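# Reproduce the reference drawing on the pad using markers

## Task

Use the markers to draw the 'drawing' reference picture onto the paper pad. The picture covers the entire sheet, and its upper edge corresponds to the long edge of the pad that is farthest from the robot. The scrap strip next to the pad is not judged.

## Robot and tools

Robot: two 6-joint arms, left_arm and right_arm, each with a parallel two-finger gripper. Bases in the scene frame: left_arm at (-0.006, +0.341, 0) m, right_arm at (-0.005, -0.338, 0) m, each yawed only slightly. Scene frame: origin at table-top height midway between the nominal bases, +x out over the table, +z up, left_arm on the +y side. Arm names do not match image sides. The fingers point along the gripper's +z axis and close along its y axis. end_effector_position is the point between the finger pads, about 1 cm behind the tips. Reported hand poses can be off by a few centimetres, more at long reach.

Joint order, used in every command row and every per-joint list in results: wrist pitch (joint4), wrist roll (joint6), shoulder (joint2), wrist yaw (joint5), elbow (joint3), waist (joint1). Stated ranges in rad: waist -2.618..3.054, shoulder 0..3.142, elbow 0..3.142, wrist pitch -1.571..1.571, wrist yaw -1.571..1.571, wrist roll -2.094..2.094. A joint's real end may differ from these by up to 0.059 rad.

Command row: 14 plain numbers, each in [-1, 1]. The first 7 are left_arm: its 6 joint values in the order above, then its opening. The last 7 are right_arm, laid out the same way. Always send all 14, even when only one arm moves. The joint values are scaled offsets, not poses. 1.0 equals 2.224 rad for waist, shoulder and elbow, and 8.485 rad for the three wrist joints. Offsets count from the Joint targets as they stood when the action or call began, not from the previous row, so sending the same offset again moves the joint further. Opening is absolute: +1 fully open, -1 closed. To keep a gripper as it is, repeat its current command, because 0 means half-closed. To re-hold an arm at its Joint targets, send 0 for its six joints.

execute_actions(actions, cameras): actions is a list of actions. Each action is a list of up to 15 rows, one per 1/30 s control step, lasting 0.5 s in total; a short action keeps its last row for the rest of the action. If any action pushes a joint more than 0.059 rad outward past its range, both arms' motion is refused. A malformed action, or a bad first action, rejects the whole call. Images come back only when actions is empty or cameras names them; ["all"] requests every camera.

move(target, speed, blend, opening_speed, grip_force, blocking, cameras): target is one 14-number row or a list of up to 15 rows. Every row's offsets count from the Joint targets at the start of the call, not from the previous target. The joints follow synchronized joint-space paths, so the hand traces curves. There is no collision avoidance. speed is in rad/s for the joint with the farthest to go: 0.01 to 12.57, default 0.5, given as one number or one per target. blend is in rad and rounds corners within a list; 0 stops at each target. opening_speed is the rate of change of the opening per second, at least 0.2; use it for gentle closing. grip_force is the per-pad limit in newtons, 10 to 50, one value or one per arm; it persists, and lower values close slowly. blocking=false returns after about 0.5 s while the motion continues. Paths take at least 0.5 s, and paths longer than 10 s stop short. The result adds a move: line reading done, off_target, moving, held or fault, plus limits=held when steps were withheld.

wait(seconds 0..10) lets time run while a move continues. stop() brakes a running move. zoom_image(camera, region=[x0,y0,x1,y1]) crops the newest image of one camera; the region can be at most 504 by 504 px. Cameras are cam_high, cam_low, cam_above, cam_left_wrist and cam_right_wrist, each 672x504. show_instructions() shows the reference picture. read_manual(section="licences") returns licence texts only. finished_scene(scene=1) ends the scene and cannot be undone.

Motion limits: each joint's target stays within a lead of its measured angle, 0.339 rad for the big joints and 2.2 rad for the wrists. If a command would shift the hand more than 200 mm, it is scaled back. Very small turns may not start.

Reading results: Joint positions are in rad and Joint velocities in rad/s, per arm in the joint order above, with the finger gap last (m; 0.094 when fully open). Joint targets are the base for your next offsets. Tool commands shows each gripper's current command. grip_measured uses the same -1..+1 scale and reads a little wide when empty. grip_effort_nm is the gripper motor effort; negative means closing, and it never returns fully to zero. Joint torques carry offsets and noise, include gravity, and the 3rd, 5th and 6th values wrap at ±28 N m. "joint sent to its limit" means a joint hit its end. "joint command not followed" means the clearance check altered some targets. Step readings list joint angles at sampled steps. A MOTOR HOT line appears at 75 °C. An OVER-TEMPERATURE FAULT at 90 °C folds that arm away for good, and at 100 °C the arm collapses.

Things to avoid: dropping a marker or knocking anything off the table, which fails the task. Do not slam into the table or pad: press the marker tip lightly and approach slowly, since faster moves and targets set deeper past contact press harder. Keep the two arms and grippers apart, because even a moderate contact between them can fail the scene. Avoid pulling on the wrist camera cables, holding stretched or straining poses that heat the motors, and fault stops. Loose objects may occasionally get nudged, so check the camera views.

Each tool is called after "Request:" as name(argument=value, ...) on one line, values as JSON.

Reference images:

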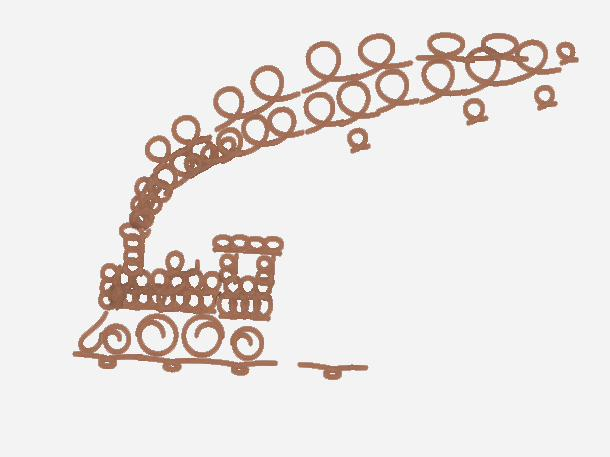

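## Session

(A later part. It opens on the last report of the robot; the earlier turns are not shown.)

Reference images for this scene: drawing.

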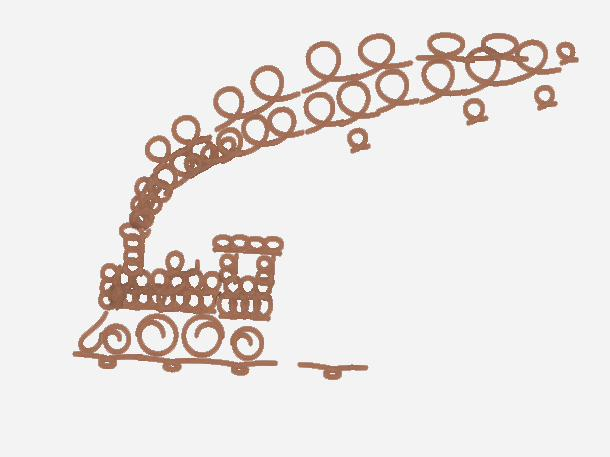

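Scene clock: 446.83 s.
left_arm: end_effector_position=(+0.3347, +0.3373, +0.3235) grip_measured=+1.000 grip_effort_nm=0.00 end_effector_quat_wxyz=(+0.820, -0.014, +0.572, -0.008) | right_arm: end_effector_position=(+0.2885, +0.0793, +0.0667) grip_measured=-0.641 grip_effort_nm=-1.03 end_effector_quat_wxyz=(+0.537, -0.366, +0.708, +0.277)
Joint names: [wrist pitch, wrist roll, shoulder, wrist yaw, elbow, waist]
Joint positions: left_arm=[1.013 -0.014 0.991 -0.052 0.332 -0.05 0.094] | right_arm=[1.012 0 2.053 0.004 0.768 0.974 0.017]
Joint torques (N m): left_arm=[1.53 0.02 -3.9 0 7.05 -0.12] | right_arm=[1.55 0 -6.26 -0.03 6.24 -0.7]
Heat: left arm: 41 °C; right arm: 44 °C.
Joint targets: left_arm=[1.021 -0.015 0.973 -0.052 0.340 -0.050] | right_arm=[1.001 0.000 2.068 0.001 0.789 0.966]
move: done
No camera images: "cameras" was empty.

Request:
move(target=[[0,0,0,0,0,0,1,0,0,0.003106,0,0.004289,-0.003776,-1],[0,0,0,0,0,0,1,0,0,0.008484,0,0.011716,-0.005957,-1],[0,0,0,0,0,0,1,0,0,0.014694,0,0.020294,0.008101,-1],[0,0,0,0,0,0,1,0,0,0.020072,0,0.027721,0.010282,-1],[0,0,0,0,0,0,1,0,0,0.023178,0,0.03201,0.014058,-1],[0,0,0,0,0,0,1,0,0,0.004778,0,0.01501,0.018418,-1],[0,0,0,0,0,0,1,0,0,0.001672,0,0.010721,0.022194,-1],[0,0,0,0,0,0,1,0,0,-0.003706,0,0.003294,0.024375,-1],[0,0,0,0,0,0,1,0,0,-0.009916,0,-0.005284,0.010317,-1],[0,0,0,0,0,0,1,0,0,-0.015294,0,-0.012711,0.008136,-1],[0,0,0,0,0,0,1,0,0,-0.1,0,-0.012711,0.008136,-1],[0,0,0,0,0,0,1,0,0,-0.021743,0,0.096824,0.040481,-1],[0,0,0,0,0,0,1,0,0,0.018274,0,0.064024,0.028481,-1],[0,0,0,0,0,0,1,0,0,0.049774,0,0.064024,0.028481,-1]], speed=[0.07,0.07,0.15,0.07,0.07,0.2,0.07,0.07,0.15,0.07,0.4,0.5,0.15,0.2], blend=[0.002,0.002,0.002,0.002,0.002,0.002,0.002,0.002,0.002,0.001,0.01,0.005,0.003,0], cameras=[])

Scene clock: 452.90 s.
left_arm: end_effector_position=(+0.3347, +0.3373, +0.3235) grip_measured=+1.000 grip_effort_nm=0.00 end_effector_quat_wxyz=(+0.820, -0.014, +0.572, -0.008) | right_arm: end_effector_position=(+0.2838, +0.1305, +0.0682) grip_measured=-0.641 grip_effort_nm=-1.03 end_effector_quat_wxyz=(+0.542, -0.381, +0.685, +0.301)
Joint names: [wrist pitch, wrist roll, shoulder, wrist yaw, elbow, waist]
Joint positions: left_arm=[1.013 -0.014 0.991 -0.052 0.332 -0.05 0.094] | right_arm=[0.998 0 2.168 0.003 0.938 1.034 0.017]
Joint torques (N m): left_arm=[1.52 0.05 -3.95 -0.03 7.08 -0.2] | right_arm=[1.67 0 -7.49 -0.02 4.11 -0.47]
Heat: left arm: 41 °C; right arm: 44 °C.
Joint targets: left_arm=[1.021 -0.015 0.973 -0.052 0.340 -0.050] | right_arm=[1.000 0.000 2.179 0.001 0.931 1.029]
move: done
No camera images: "cameras" was empty.

Request:
move(target=[[0,0,0,0,0,0,1,0,0,0.007057,0,0.015376,-0.007502,-1],[0,0,0,0,0,0,1,0,0,0.008199,0,0.017018,-0.008858,-1],[0,0,0,0,0,0,1,0,0,0.011058,0,0.021124,0.004456,-1],[0,0,0,0,0,0,1,0,0,0.013921,0,0.025239,0.005715,-1],[0,0,0,0,0,0,1,0,0,-0.003835,0,0.009164,0.008255,-1],[0,0,0,0,0,0,1,0,0,-0.006513,0,0.005316,0.010632,-1],[0,0,0,0,0,0,1,0,0,-0.011578,0,-0.001961,-0.002705,-1],[0,0,0,0,0,0,1,0,0,-0.016497,0,-0.009029,-0.004829,-1],[0,0,0,0,0,0,1,0,0,0.001903,0,0.007971,-0.008877,-1],[0,0,0,0,0,0,1,0,0,0.006348,0,0.014357,-0.011742,-1],[0,0,0,0,0,0,1,0,0,0.012628,0,0.023381,0.00201,-1],[0,0,0,0,0,0,1,0,0,0.017073,0,0.029767,0.004875,-1],[0,0,0,0,0,0,1,0,0,-0.001327,0,0.012767,0.008923,-1],[0,0,0,0,0,0,1,0,0,-0.005772,0,0.006381,0.011788,-1],[0,0,0,0,0,0,1,0,0,-0.012052,0,-0.002643,-0.001964,-1]], speed=[0.2,0.065,0.16,0.065,0.2,0.065,0.16,0.075,0.2,0.08,0.16,0.08,0.2,0.08,0.16], blend=[0.002,0.001,0.002,0.002,0.002,0.002,0.002,0.002,0.002,0.002,0.002,0.002,0.002,0.002,0], cameras=[])

Scene clock: 457.47 s.
left_arm: end_effector_position=(+0.3347, +0.3373, +0.3235) grip_measured=+1.000 grip_effort_nm=0.00 end_effector_quat_wxyz=(+0.820, -0.014, +0.572, -0.008) | right_arm: end_effector_position=(+0.2850, +0.1313, +0.0680) grip_measured=-0.641 grip_effort_nm=-1.03 end_effector_quat_wxyz=(+0.546, -0.380, +0.683, +0.303)
Joint names: [wrist pitch, wrist roll, shoulder, wrist yaw, elbow, waist]
Joint positions: left_arm=[1.013 -0.014 0.991 -0.052 0.332 -0.05 0.094] | right_arm=[1.015 0 2.179 0.003 0.941 1.033 0.017]
Joint torques (N m): left_arm=[1.53 0.05 -3.9 -0.05 7.01 -0.13] | right_arm=[1.53 0 -10.32 -0.02 3.33 -0.72]
Heat: left arm: 41 °C; right arm: 44 °C.
Joint targets: left_arm=[1.021 -0.015 0.973 -0.052 0.340 -0.050] | right_arm=[1.001 0.000 2.152 0.001 0.926 1.025]
move: done; blend cut to 0.0018 rad at target 1
No camera images: "cameras" was empty.

Request:
move(target=[[0,0,0,0,0,0,1,0,0,-0.004445,0,-0.006386,-0.002865,-1],[0,0,0,0,0,0,1,0,0,-0.09,0,-0.006386,-0.002865,-1],[0,0,0,0,0,0,1,0,0,-0.133865,0,-0.067873,-0.012849,-1],[0,0,0,0,0,0,1,0,0,-0.093898,0,-0.100673,-0.024849,-1],[0,0,0,0,0,0,1,0,0,-0.062398,0,-0.100673,-0.024849,-1],[0,0,0,0,0,0,1,0,0,-0.073721,0,-0.102217,-0.032467,-1],[0,0,0,0,0,0,1,0,0,-0.055014,0,-0.084801,-0.033769,-1],[0,0,0,0,0,0,1,0,0,-0.053571,0,-0.082844,-0.034906,-1],[0,0,0,0,0,0,1,0,0,-0.05121,0,-0.079642,-0.035362,-1],[0,0,0,0,0,0,1,0,0,-0.048566,0,-0.076056,-0.020523,-1],[0,0,0,0,0,0,1,0,0,-0.046513,0,-0.073272,-0.018831,-1],[0,0,0,0,0,0,1,0,0,-0.06429,0,-0.089427,-0.016369,-1],[0,0,0,0,0,0,1,0,0,-0.065598,0,-0.091201,-0.013797,-1],[0,0,0,0,0,0,1,0,0,-0.068776,0,-0.095511,-0.011928,-1],[0,0,0,0,0,0,1,0,0,-0.073139,0,-0.101428,-0.02572,-1]], speed=[0.08,0.4,0.5,0.15,0.2,0.1,0.2,0.065,0.065,0.15,0.065,0.2,0.065,0.065,0.15], blend=[0.001,0.01,0.005,0.003,0,0.001,0.002,0.001,0.001,0.002,0.002,0.002,0.002,0.002,0], cameras=[])

Scene clock: 462.97 s.
left_arm: end_effector_position=(+0.3347, +0.3373, +0.3235) grip_measured=+1.000 grip_effort_nm=0.00 end_effector_quat_wxyz=(+0.820, -0.014, +0.572, -0.008) | right_arm: end_effector_position=(+0.2800, +0.0686, +0.0662) grip_measured=-0.641 grip_effort_nm=-1.03 end_effector_quat_wxyz=(+0.532, -0.369, +0.711, +0.275)
Joint names: [wrist pitch, wrist roll, shoulder, wrist yaw, elbow, waist]
Joint positions: left_arm=[1.013 -0.014 0.991 -0.052 0.332 -0.05 0.094] | right_arm=[1.011 0 2.013 0.004 0.714 0.975 0.017]
Joint torques (N m): left_arm=[1.51 0.06 -3.79 -0.02 7.09 -0.23] | right_arm=[1.56 0 -8.73 -0.03 3.08 -0.7]
Heat: left arm: 41 °C; right arm: 44 °C.
Joint targets: left_arm=[1.021 -0.015 0.973 -0.052 0.340 -0.050] | right_arm=[1.000 0.000 1.989 0.001 0.700 0.967]
move: done
No camera images: "cameras" was empty.

Request:
move(target=[[0,0,0,0,0,0,1,0,0,-0.004378,0,-0.005937,-0.001325,-1],[0,0,0,0,0,0,1,0,0,-0.00681,0,-0.009234,-0.004408,-1],[0,0,0,0,0,0,1,0,0,0.01159,0,0.007766,-0.00797,-1],[0,0,0,0,0,0,1,0,0,0.014022,0,0.011063,-0.011053,-1],[0,0,0,0,0,0,1,0,0,0.018233,0,0.016774,-0.012834,-1],[0,0,0,0,0,0,1,0,0,0.023097,0,0.02337,0.001414,-1],[0,0,0,0,0,0,1,0,0,0.027308,0,0.029081,0.003195,-1],[0,0,0,0,0,0,1,0,0,0.02974,0,0.032378,0.006278,-1],[0,0,0,0,0,0,1,0,0,0.01134,0,0.015378,0.00984,-1],[0,0,0,0,0,0,1,0,0,0.008908,0,0.012081,0.012923,-1],[0,0,0,0,0,0,1,0,0,0.004697,0,0.00637,0.014704,-1],[0,0,0,0,0,0,1,0,0,-0.000167,0,-0.000226,0.000456,-1],[0,0,0,0,0,0,1,0,0,-0.004378,0,-0.005937,-0.001325,-1],[0,0,0,0,0,0,1,0,0,-0.09,0,-0.005937,-0.001325,-1],[0,0,0,0,0,0,1,0,0,-0.11,0,-0.02,-0.2,-1]], speed=[0.065,0.065,0.2,0.065,0.065,0.15,0.065,0.065,0.2,0.065,0.065,0.15,0.065,0.4,0.9], blend=[0.002,0.002,0.002,0.002,0.002,0.002,0.002,0.002,0.002,0.002,0.002,0.002,0.001,0.01,0], cameras=["cam_above"])

Request:
zoom_image(camera="cam_above", region=[210, 280, 350, 390])

Scene clock: 467.57 s.
left_arm: end_effector_position=(+0.3347, +0.3373, +0.3235) grip_measured=+1.000 grip_effort_nm=0.00 end_effector_quat_wxyz=(+0.820, -0.014, +0.572, -0.008) | right_arm: end_effector_position=(+0.4202, -0.1060, +0.1529) grip_measured=-0.641 grip_effort_nm=-1.03 end_effector_quat_wxyz=(+0.642, -0.183, +0.727, +0.161)
Joint names: [wrist pitch, wrist roll, shoulder, wrist yaw, elbow, waist]
Joint positions: left_arm=[1.013 -0.014 0.991 -0.052 0.332 -0.05 0.094] | right_arm=[0.989 0 1.775 0.009 0.663 0.518 0.017]
Joint torques (N m): left_arm=[1.51 0.05 -3.79 0.02 6.98 -0.08] | right_arm=[1.77 0 -8.34 -0.08 4.59 0.32]
Heat: left arm: 41 °C; right arm: 44 °C.
Joint targets: left_arm=[1.021 -0.015 0.973 -0.052 0.340 -0.050] | right_arm=[1.001 0.000 1.744 0.001 0.656 0.523]
move: done
Images, in order (width x height): cam_above 672x504.

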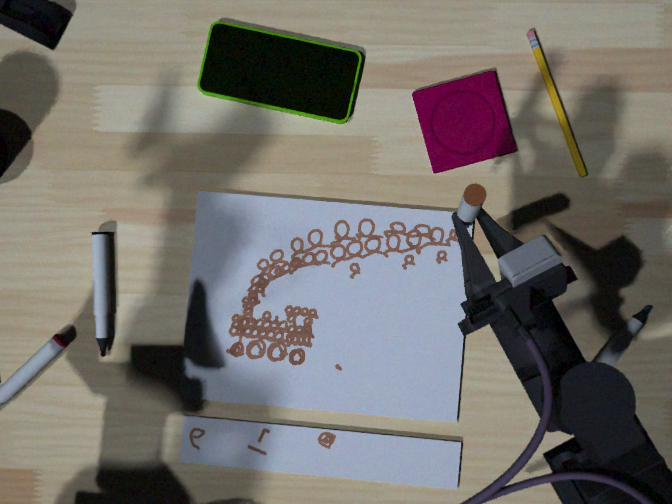

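Scaled by 3.600 from the camera's 672x504 image, which has a finer 960x720 frame.

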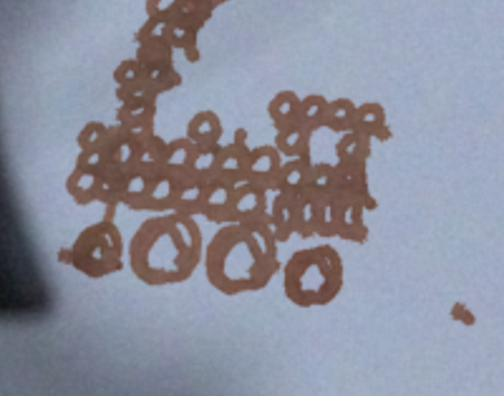

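Request:
move(target=[[0,0,0,0,0,0,1,0,0,0.144374,0,0.186545,0.248656,-1],[0,0,0,0,0,0,1,0,0,0.184346,0,0.153745,0.236156,-1],[0,0,0,0,0,0,1,0,0,0.215846,0,0.153745,0.236156,-1],[0,0,0,0,0,0,1,0,0,0.204614,0,0.152281,0.226,-1],[0,0,0,0,0,0,1,0,0,0.202421,0,0.149129,0.22161,-1],[0,0,0,0,0,0,1,0,0,0.200298,0,0.14608,0.21719,-1],[0,0,0,0,0,0,1,0,0,0.199938,0,0.146263,0.214665,-1],[0,0,0,0,0,0,1,0,0,0.11,0,0.146263,0.214665,-1],[0,0,0,0,0,0,1,0,0,0.141174,0,0.181976,0.249938,-1],[0,0,0,0,0,0,1,0,0,0.181166,0,0.149176,0.237438,-1],[0,0,0,0,0,0,1,0,0,0.212666,0,0.149176,0.237438,-1],[0,0,0,0,0,0,1,0,0,0.198649,0,0.143711,0.23073,-1],[0,0,0,0,0,0,1,0,0,0.195634,0,0.139379,0.228156,-1],[0,0,0,0,0,0,1,0,0,0.193978,0,0.137701,0.22525,-1],[0,0,0,0,0,0,1,0,0,0.105,0,0.137701,0.22525,-1]], speed=[0.9,0.15,0.2,0.1,0.07,0.07,0.07,0.4,0.4,0.15,0.2,0.1,0.07,0.07,0.4], blend=[0.01,0.003,0,0.001,0.002,0.002,0.001,0.01,0.005,0.003,0,0.001,0.002,0.001,0], cameras=[])

Scene clock: 479.73 s.
left_arm: end_effector_position=(+0.3347, +0.3373, +0.3235) grip_measured=+1.000 grip_effort_nm=0.00 end_effector_quat_wxyz=(+0.820, -0.014, +0.572, -0.008) | right_arm: end_effector_position=(+0.2891, +0.1344, +0.1651) grip_measured=-0.641 grip_effort_nm=-1.03 end_effector_quat_wxyz=(+0.603, -0.351, +0.634, +0.334)
Joint names: [wrist pitch, wrist roll, shoulder, wrist yaw, elbow, waist]
Joint positions: left_arm=[1.013 -0.014 0.991 -0.052 0.332 -0.05 0.094] | right_arm=[0.989 0 2.003 0.001 0.964 1.029 0.017]
Joint torques (N m): left_arm=[1.49 0.06 -3.81 0 7.09 -0.1] | right_arm=[1.76 0 -9.69 0.01 5.3 -0.44]
Heat: left arm: 41 °C; right arm: 45 °C.
Joint targets: left_arm=[1.021 -0.015 0.973 -0.052 0.340 -0.050] | right_arm=[1.000 0.000 1.978 0.001 0.962 1.024]
move: done
No camera images: "cameras" was empty.

Request:
move(target=[[0,0,0,0,0,0,1,0,0,0.039674,0,0.049271,0.02759,-1],[0,0,0,0,0,0,1,0,0,0.079644,0,0.016471,0.01509,-1],[0,0,0,0,0,0,1,0,0,0.111144,0,0.016471,0.01509,-1],[0,0,0,0,0,0,1,0,0,0.082123,0,-0.010594,0.003686,-1],[0,0,0,0,0,0,1,0,0,0.080675,0,-0.012646,0.002833,-1],[0,0,0,0,0,0,1,0,0,0.077624,0,-0.016971,0.016594,-1],[0,0,0,0,0,0,1,0,0,0.076015,0,-0.019252,0.017543,-1],[0,0,0,0,0,0,1,0,0,0.094412,0,-0.002255,0.019343,-1],[0,0,0,0,0,0,1,0,0,0.097307,0,0.001848,0.021049,-1],[0,0,0,0,0,0,1,0,0,0.100358,0,0.006173,0.007288,-1],[0,0,0,0,0,0,1,0,0,0.101967,0,0.008454,0.006339,-1],[0,0,0,0,0,0,1,0,0,0.08357,0,-0.008543,0.004539,-1],[0,0,0,0,0,0,1,0,0,0.082123,0,-0.010594,0.003686,-1],[0,0,0,0,0,0,1,0,0,0.044318,0,-0.063103,-0.005169,-1]], speed=[0.4,0.15,0.2,0.1,0.065,0.17,0.065,0.22,0.065,0.17,0.065,0.22,0.065,0.1], blend=[0.005,0.003,0,0.001,0.001,0.002,0.001,0.002,0.001,0.002,0.001,0.001,0.001,0], cameras=[])

Scene clock: 485.53 s.
left_arm: end_effector_position=(+0.3347, +0.3373, +0.3235) grip_measured=+1.000 grip_effort_nm=0.00 end_effector_quat_wxyz=(+0.820, -0.014, +0.572, -0.008) | right_arm: end_effector_position=(+0.2780, +0.1061, +0.0675) grip_measured=-0.641 grip_effort_nm=-1.03 end_effector_quat_wxyz=(+0.539, -0.379, +0.693, +0.294)
Joint names: [wrist pitch, wrist roll, shoulder, wrist yaw, elbow, waist]
Joint positions: left_arm=[1.013 -0.014 0.991 -0.052 0.332 -0.05 0.094] | right_arm=[1.022 0 2.105 0.002 0.834 1.019 0.017]
Joint torques (N m): left_arm=[1.52 0.06 -3.95 -0.01 7.02 0.06] | right_arm=[1.47 0 -9.85 -0.01 3.36 -0.61]
Heat: left arm: 41 °C; right arm: 45 °C.
Joint targets: left_arm=[1.021 -0.015 0.973 -0.052 0.340 -0.050] | right_arm=[1.000 0.000 2.077 0.001 0.821 1.012]
move: done
No camera images: "cameras" was empty.

Request:
move(target=[[0,0,0,0,0,0,1,0,0,-0.001433,0,-0.002687,-0.003902,-1],[0,0,0,0,0,0,1,0,0,-0.004453,0,-0.006874,0.010099,-1],[0,0,0,0,0,0,1,0,0,-0.006046,0,-0.009082,0.011103,-1],[0,0,0,0,0,0,1,0,0,0.012351,0,0.007914,0.013007,-1],[0,0,0,0,0,0,1,0,0,0.015217,0,0.011887,0.014812,-1],[0,0,0,0,0,0,1,0,0,0.018237,0,0.016074,0.000811,-1],[0,0,0,0,0,0,1,0,0,0.01983,0,0.018282,-0.000193,-1],[0,0,0,0,0,0,1,0,0,0.001433,0,0.001286,-0.002097,-1],[0,0,0,0,0,0,1,0,0,0,0,-0.0007,-0.003,-1],[0,0,0,0,0,0,1,0,0,-0.038531,0,-0.053563,-0.016804,-1],[0,0,0,0,0,0,1,0,0,-0.039968,0,-0.055491,-0.017763,-1],[0,0,0,0,0,0,1,0,0,-0.042996,0,-0.059554,-0.003486,-1],[0,0,0,0,0,0,1,0,0,-0.044592,0,-0.061697,-0.002418,-1],[0,0,0,0,0,0,1,0,0,-0.026194,0,-0.044701,-0.000394,-1],[0,0,0,0,0,0,1,0,0,-0.023322,0,-0.040845,0.001525,-1]], speed=[0.065,0.17,0.065,0.22,0.065,0.17,0.065,0.22,0.065,0.1,0.065,0.17,0.065,0.22,0.065], blend=[0.001,0.002,0.001,0.002,0.001,0.002,0.001,0.001,0.001,0.001,0.001,0.002,0.001,0.002,0], cameras=[])

Scene clock: 489.77 s.
left_arm: end_effector_position=(+0.3347, +0.3373, +0.3235) grip_measured=+1.000 grip_effort_nm=0.00 end_effector_quat_wxyz=(+0.820, -0.014, +0.572, -0.008) | right_arm: end_effector_position=(+0.2659, +0.0773, +0.0669) grip_measured=-0.641 grip_effort_nm=-1.03 end_effector_quat_wxyz=(+0.529, -0.380, +0.703, +0.285)
Joint names: [wrist pitch, wrist roll, shoulder, wrist yaw, elbow, waist]
Joint positions: left_arm=[1.013 -0.014 0.991 -0.052 0.332 -0.05 0.094] | right_arm=[1.022 0 2.013 0.003 0.709 1.008 0.017]
Joint torques (N m): left_arm=[1.49 0.04 -3.95 0.01 6.95 -0.1] | right_arm=[1.46 0 -6.11 -0.01 6.24 0.62]
Heat: left arm: 41 °C; right arm: 44 °C.
Joint targets: left_arm=[1.021 -0.015 0.973 -0.052 0.340 -0.050] | right_arm=[1.001 0.000 2.024 0.001 0.731 1.016]
move: done
No camera images: "cameras" was empty.

Request:
move(target=[[0,0,0,0,0,0,1,0,0,0.003028,0,0.004063,-0.014277,-1],[0,0,0,0,0,0,1,0,0,0.004624,0,0.006206,-0.015345,-1],[0,0,0,0,0,0,1,0,0,-0.013774,0,-0.01079,-0.017369,-1],[0,0,0,0,0,0,1,0,0,-0.015209,0,-0.012718,-0.018329,-1],[0,0,0,0,0,0,1,0,0,-0.035776,0,-0.039357,-0.024847,-1],[0,0,0,0,0,0,1,0,0,-0.125,0,-0.039357,-0.024847,-1],[0,0,0,0,0,0,1,0,0,-0.110722,0,-0.025093,-0.013287,-1],[0,0,0,0,0,0,1,0,0,-0.070707,0,-0.057893,-0.025787,-1],[0,0,0,0,0,0,1,0,0,-0.039207,0,-0.057893,-0.025787,-1],[0,0,0,0,0,0,1,0,0,-0.068384,0,-0.082276,-0.040203,-1],[0,0,0,0,0,0,1,0,0,-0.069861,0,-0.084161,-0.041252,-1],[0,0,0,0,0,0,1,0,0,-0.072974,0,-0.088134,-0.026539,-1],[0,0,0,0,0,0,1,0,0,-0.074616,0,-0.090229,-0.025371,-1],[0,0,0,0,0,0,1,0,0,-0.056218,0,-0.073233,-0.023158,-1],[0,0,0,0,0,0,1,0,0,-0.053265,0,-0.069463,-0.02106,-1]], speed=[0.17,0.065,0.22,0.065,0.1,0.4,0.4,0.15,0.2,0.1,0.065,0.17,0.065,0.22,0.065], blend=[0.002,0.001,0.001,0.001,0.001,0.01,0.005,0.003,0,0.001,0.001,0.002,0.001,0.002,0], cameras=[])

Scene clock: 496.40 s.
left_arm: end_effector_position=(+0.3347, +0.3373, +0.3235) grip_measured=+1.000 grip_effort_nm=0.00 end_effector_quat_wxyz=(+0.820, -0.014, +0.572, -0.008) | right_arm: end_effector_position=(+0.2622, +0.0320, +0.0654) grip_measured=-0.641 grip_effort_nm=-1.03 end_effector_quat_wxyz=(+0.522, -0.368, +0.722, +0.265)
Joint names: [wrist pitch, wrist roll, shoulder, wrist yaw, elbow, waist]
Joint positions: left_arm=[1.013 -0.014 0.991 -0.052 0.332 -0.05 0.094] | right_arm=[1.017 0 1.894 0.003 0.557 0.961 0.017]
Joint torques (N m): left_arm=[1.5 0.05 -3.89 -0.01 7.17 0.06] | right_arm=[1.5 0 -5.11 -0.02 5.86 0.62]
Heat: left arm: 41 °C; right arm: 44 °C.
Joint targets: left_arm=[1.021 -0.015 0.973 -0.052 0.340 -0.050] | right_arm=[1.001 0.000 1.906 0.001 0.576 0.969]
move: done
No camera images: "cameras" was empty.

Request:
move(target=[[0,0,0,0,0,0,1,0,0,0.003113,0,0.003973,-0.014713,-1],[0,0,0,0,0,0,1,0,0,0.004755,0,0.006068,-0.015881,-1],[0,0,0,0,0,0,1,0,0,-0.013643,0,-0.010928,-0.018094,-1],[0,0,0,0,0,0,1,0,0,-0.015119,0,-0.012813,-0.019143,-1],[0,0,0,0,0,0,1,0,0,-0.034767,0,-0.036635,-0.026262,-1],[0,0,0,0,0,0,1,0,0,-0.12,0,-0.036635,-0.026262,-1],[0,0,0,0,0,0,1,0,0,-0.13,0,-0.036635,-0.2,-1]], speed=[0.17,0.065,0.22,0.065,0.1,0.4,0.9], blend=[0.002,0.001,0.001,0.001,0.001,0.01,0], cameras=["cam_above", "cam_high"])

Request:
zoom_image(camera="cam_above", region=[210, 290, 380, 400])

Request:
zoom_image(camera="cam_above", region=[180, 185, 480, 425])

Scene clock: 499.37 s.
left_arm: end_effector_position=(+0.3347, +0.3373, +0.3235) grip_measured=+1.000 grip_effort_nm=0.00 end_effector_quat_wxyz=(+0.820, -0.014, +0.572, -0.008) | right_arm: end_effector_position=(+0.3823, -0.1242, +0.1448) grip_measured=-0.641 grip_effort_nm=-1.03 end_effector_quat_wxyz=(+0.631, -0.188, +0.736, +0.160)
Joint names: [wrist pitch, wrist roll, shoulder, wrist yaw, elbow, waist]
Joint positions: left_arm=[1.013 -0.014 0.991 -0.052 0.332 -0.05 0.094] | right_arm=[0.992 0 1.644 0.008 0.498 0.522 0.017]
Joint torques (N m): left_arm=[1.48 0.04 -3.96 -0.02 6.99 -0.09] | right_arm=[1.74 0 -6.93 -0.05 4.79 0.12]
Heat: left arm: 41 °C; right arm: 44 °C.
Joint targets: left_arm=[1.021 -0.015 0.973 -0.052 0.340 -0.050] | right_arm=[1.001 0.000 1.617 0.001 0.495 0.524]
move: done
Images, in order (width x height): cam_high 672x504, cam_above 672x504.

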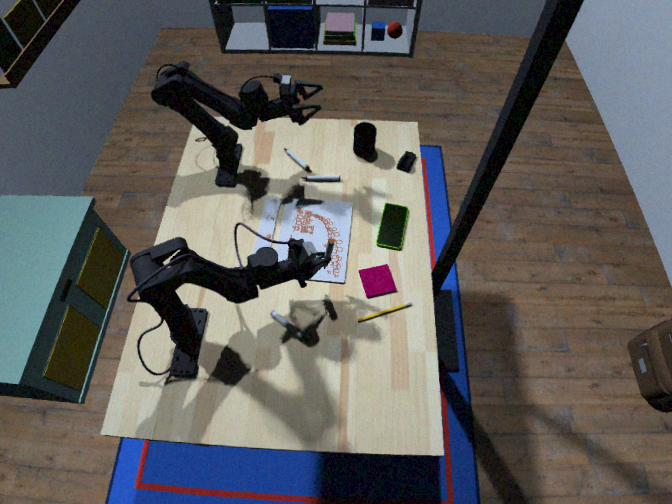

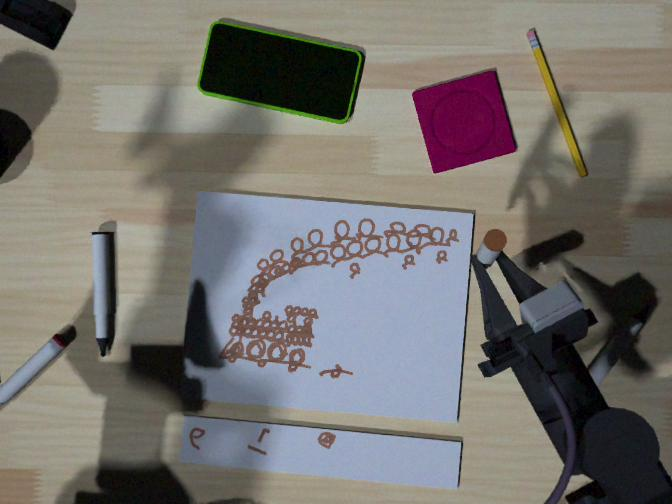

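Scaled by 2.965 from the camera's 672x504 image, which has a finer 960x720 frame.

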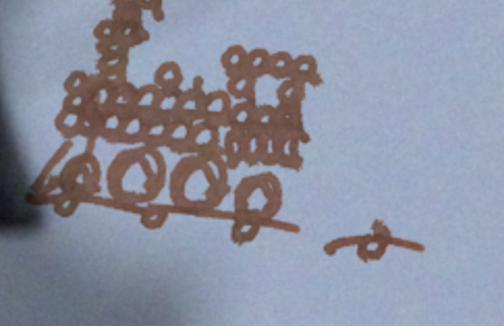

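Scaled by 1.680 from the camera's 672x504 image, which has a finer 960x720 frame.

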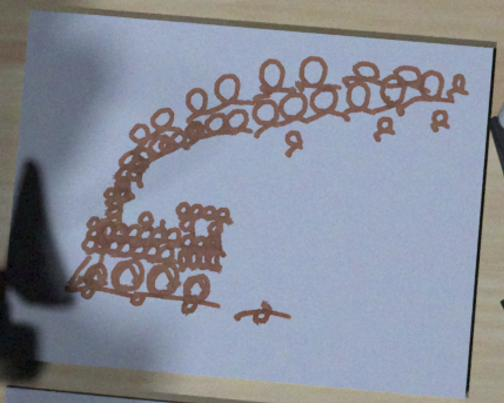

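Request:
zoom_image(camera="cam_above", region=[215, 290, 325, 380])

Request:
zoom_image(camera="cam_above", region=[225, 245, 345, 335])

Request:
zoom_image(camera="cam_above", region=[330, 200, 470, 300])

Scaled by 4.582 from the camera's 672x504 image, which has a finer 960x720 frame.

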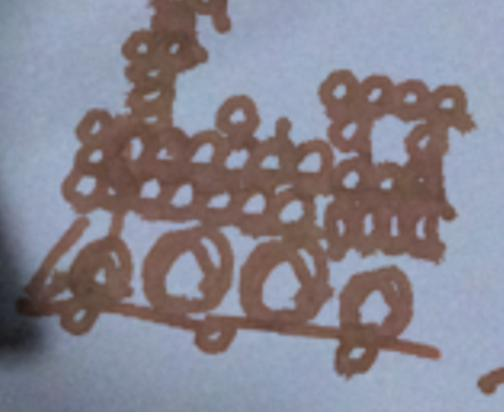

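Scaled by 4.200 from the camera's 672x504 image, which has a finer 960x720 frame.

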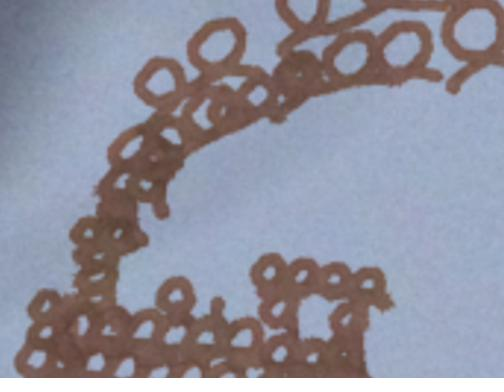

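Scaled by 3.600 from the camera's 672x504 image, which has a finer 960x720 frame.

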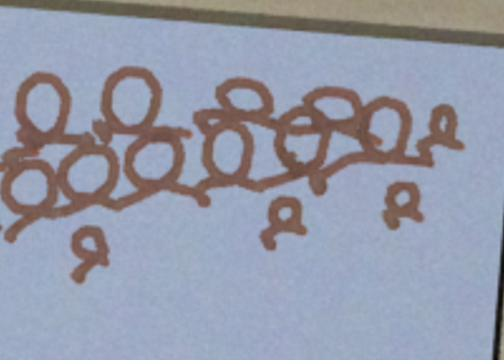

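Request:
finished_scene(scene=1)

The scene is finished.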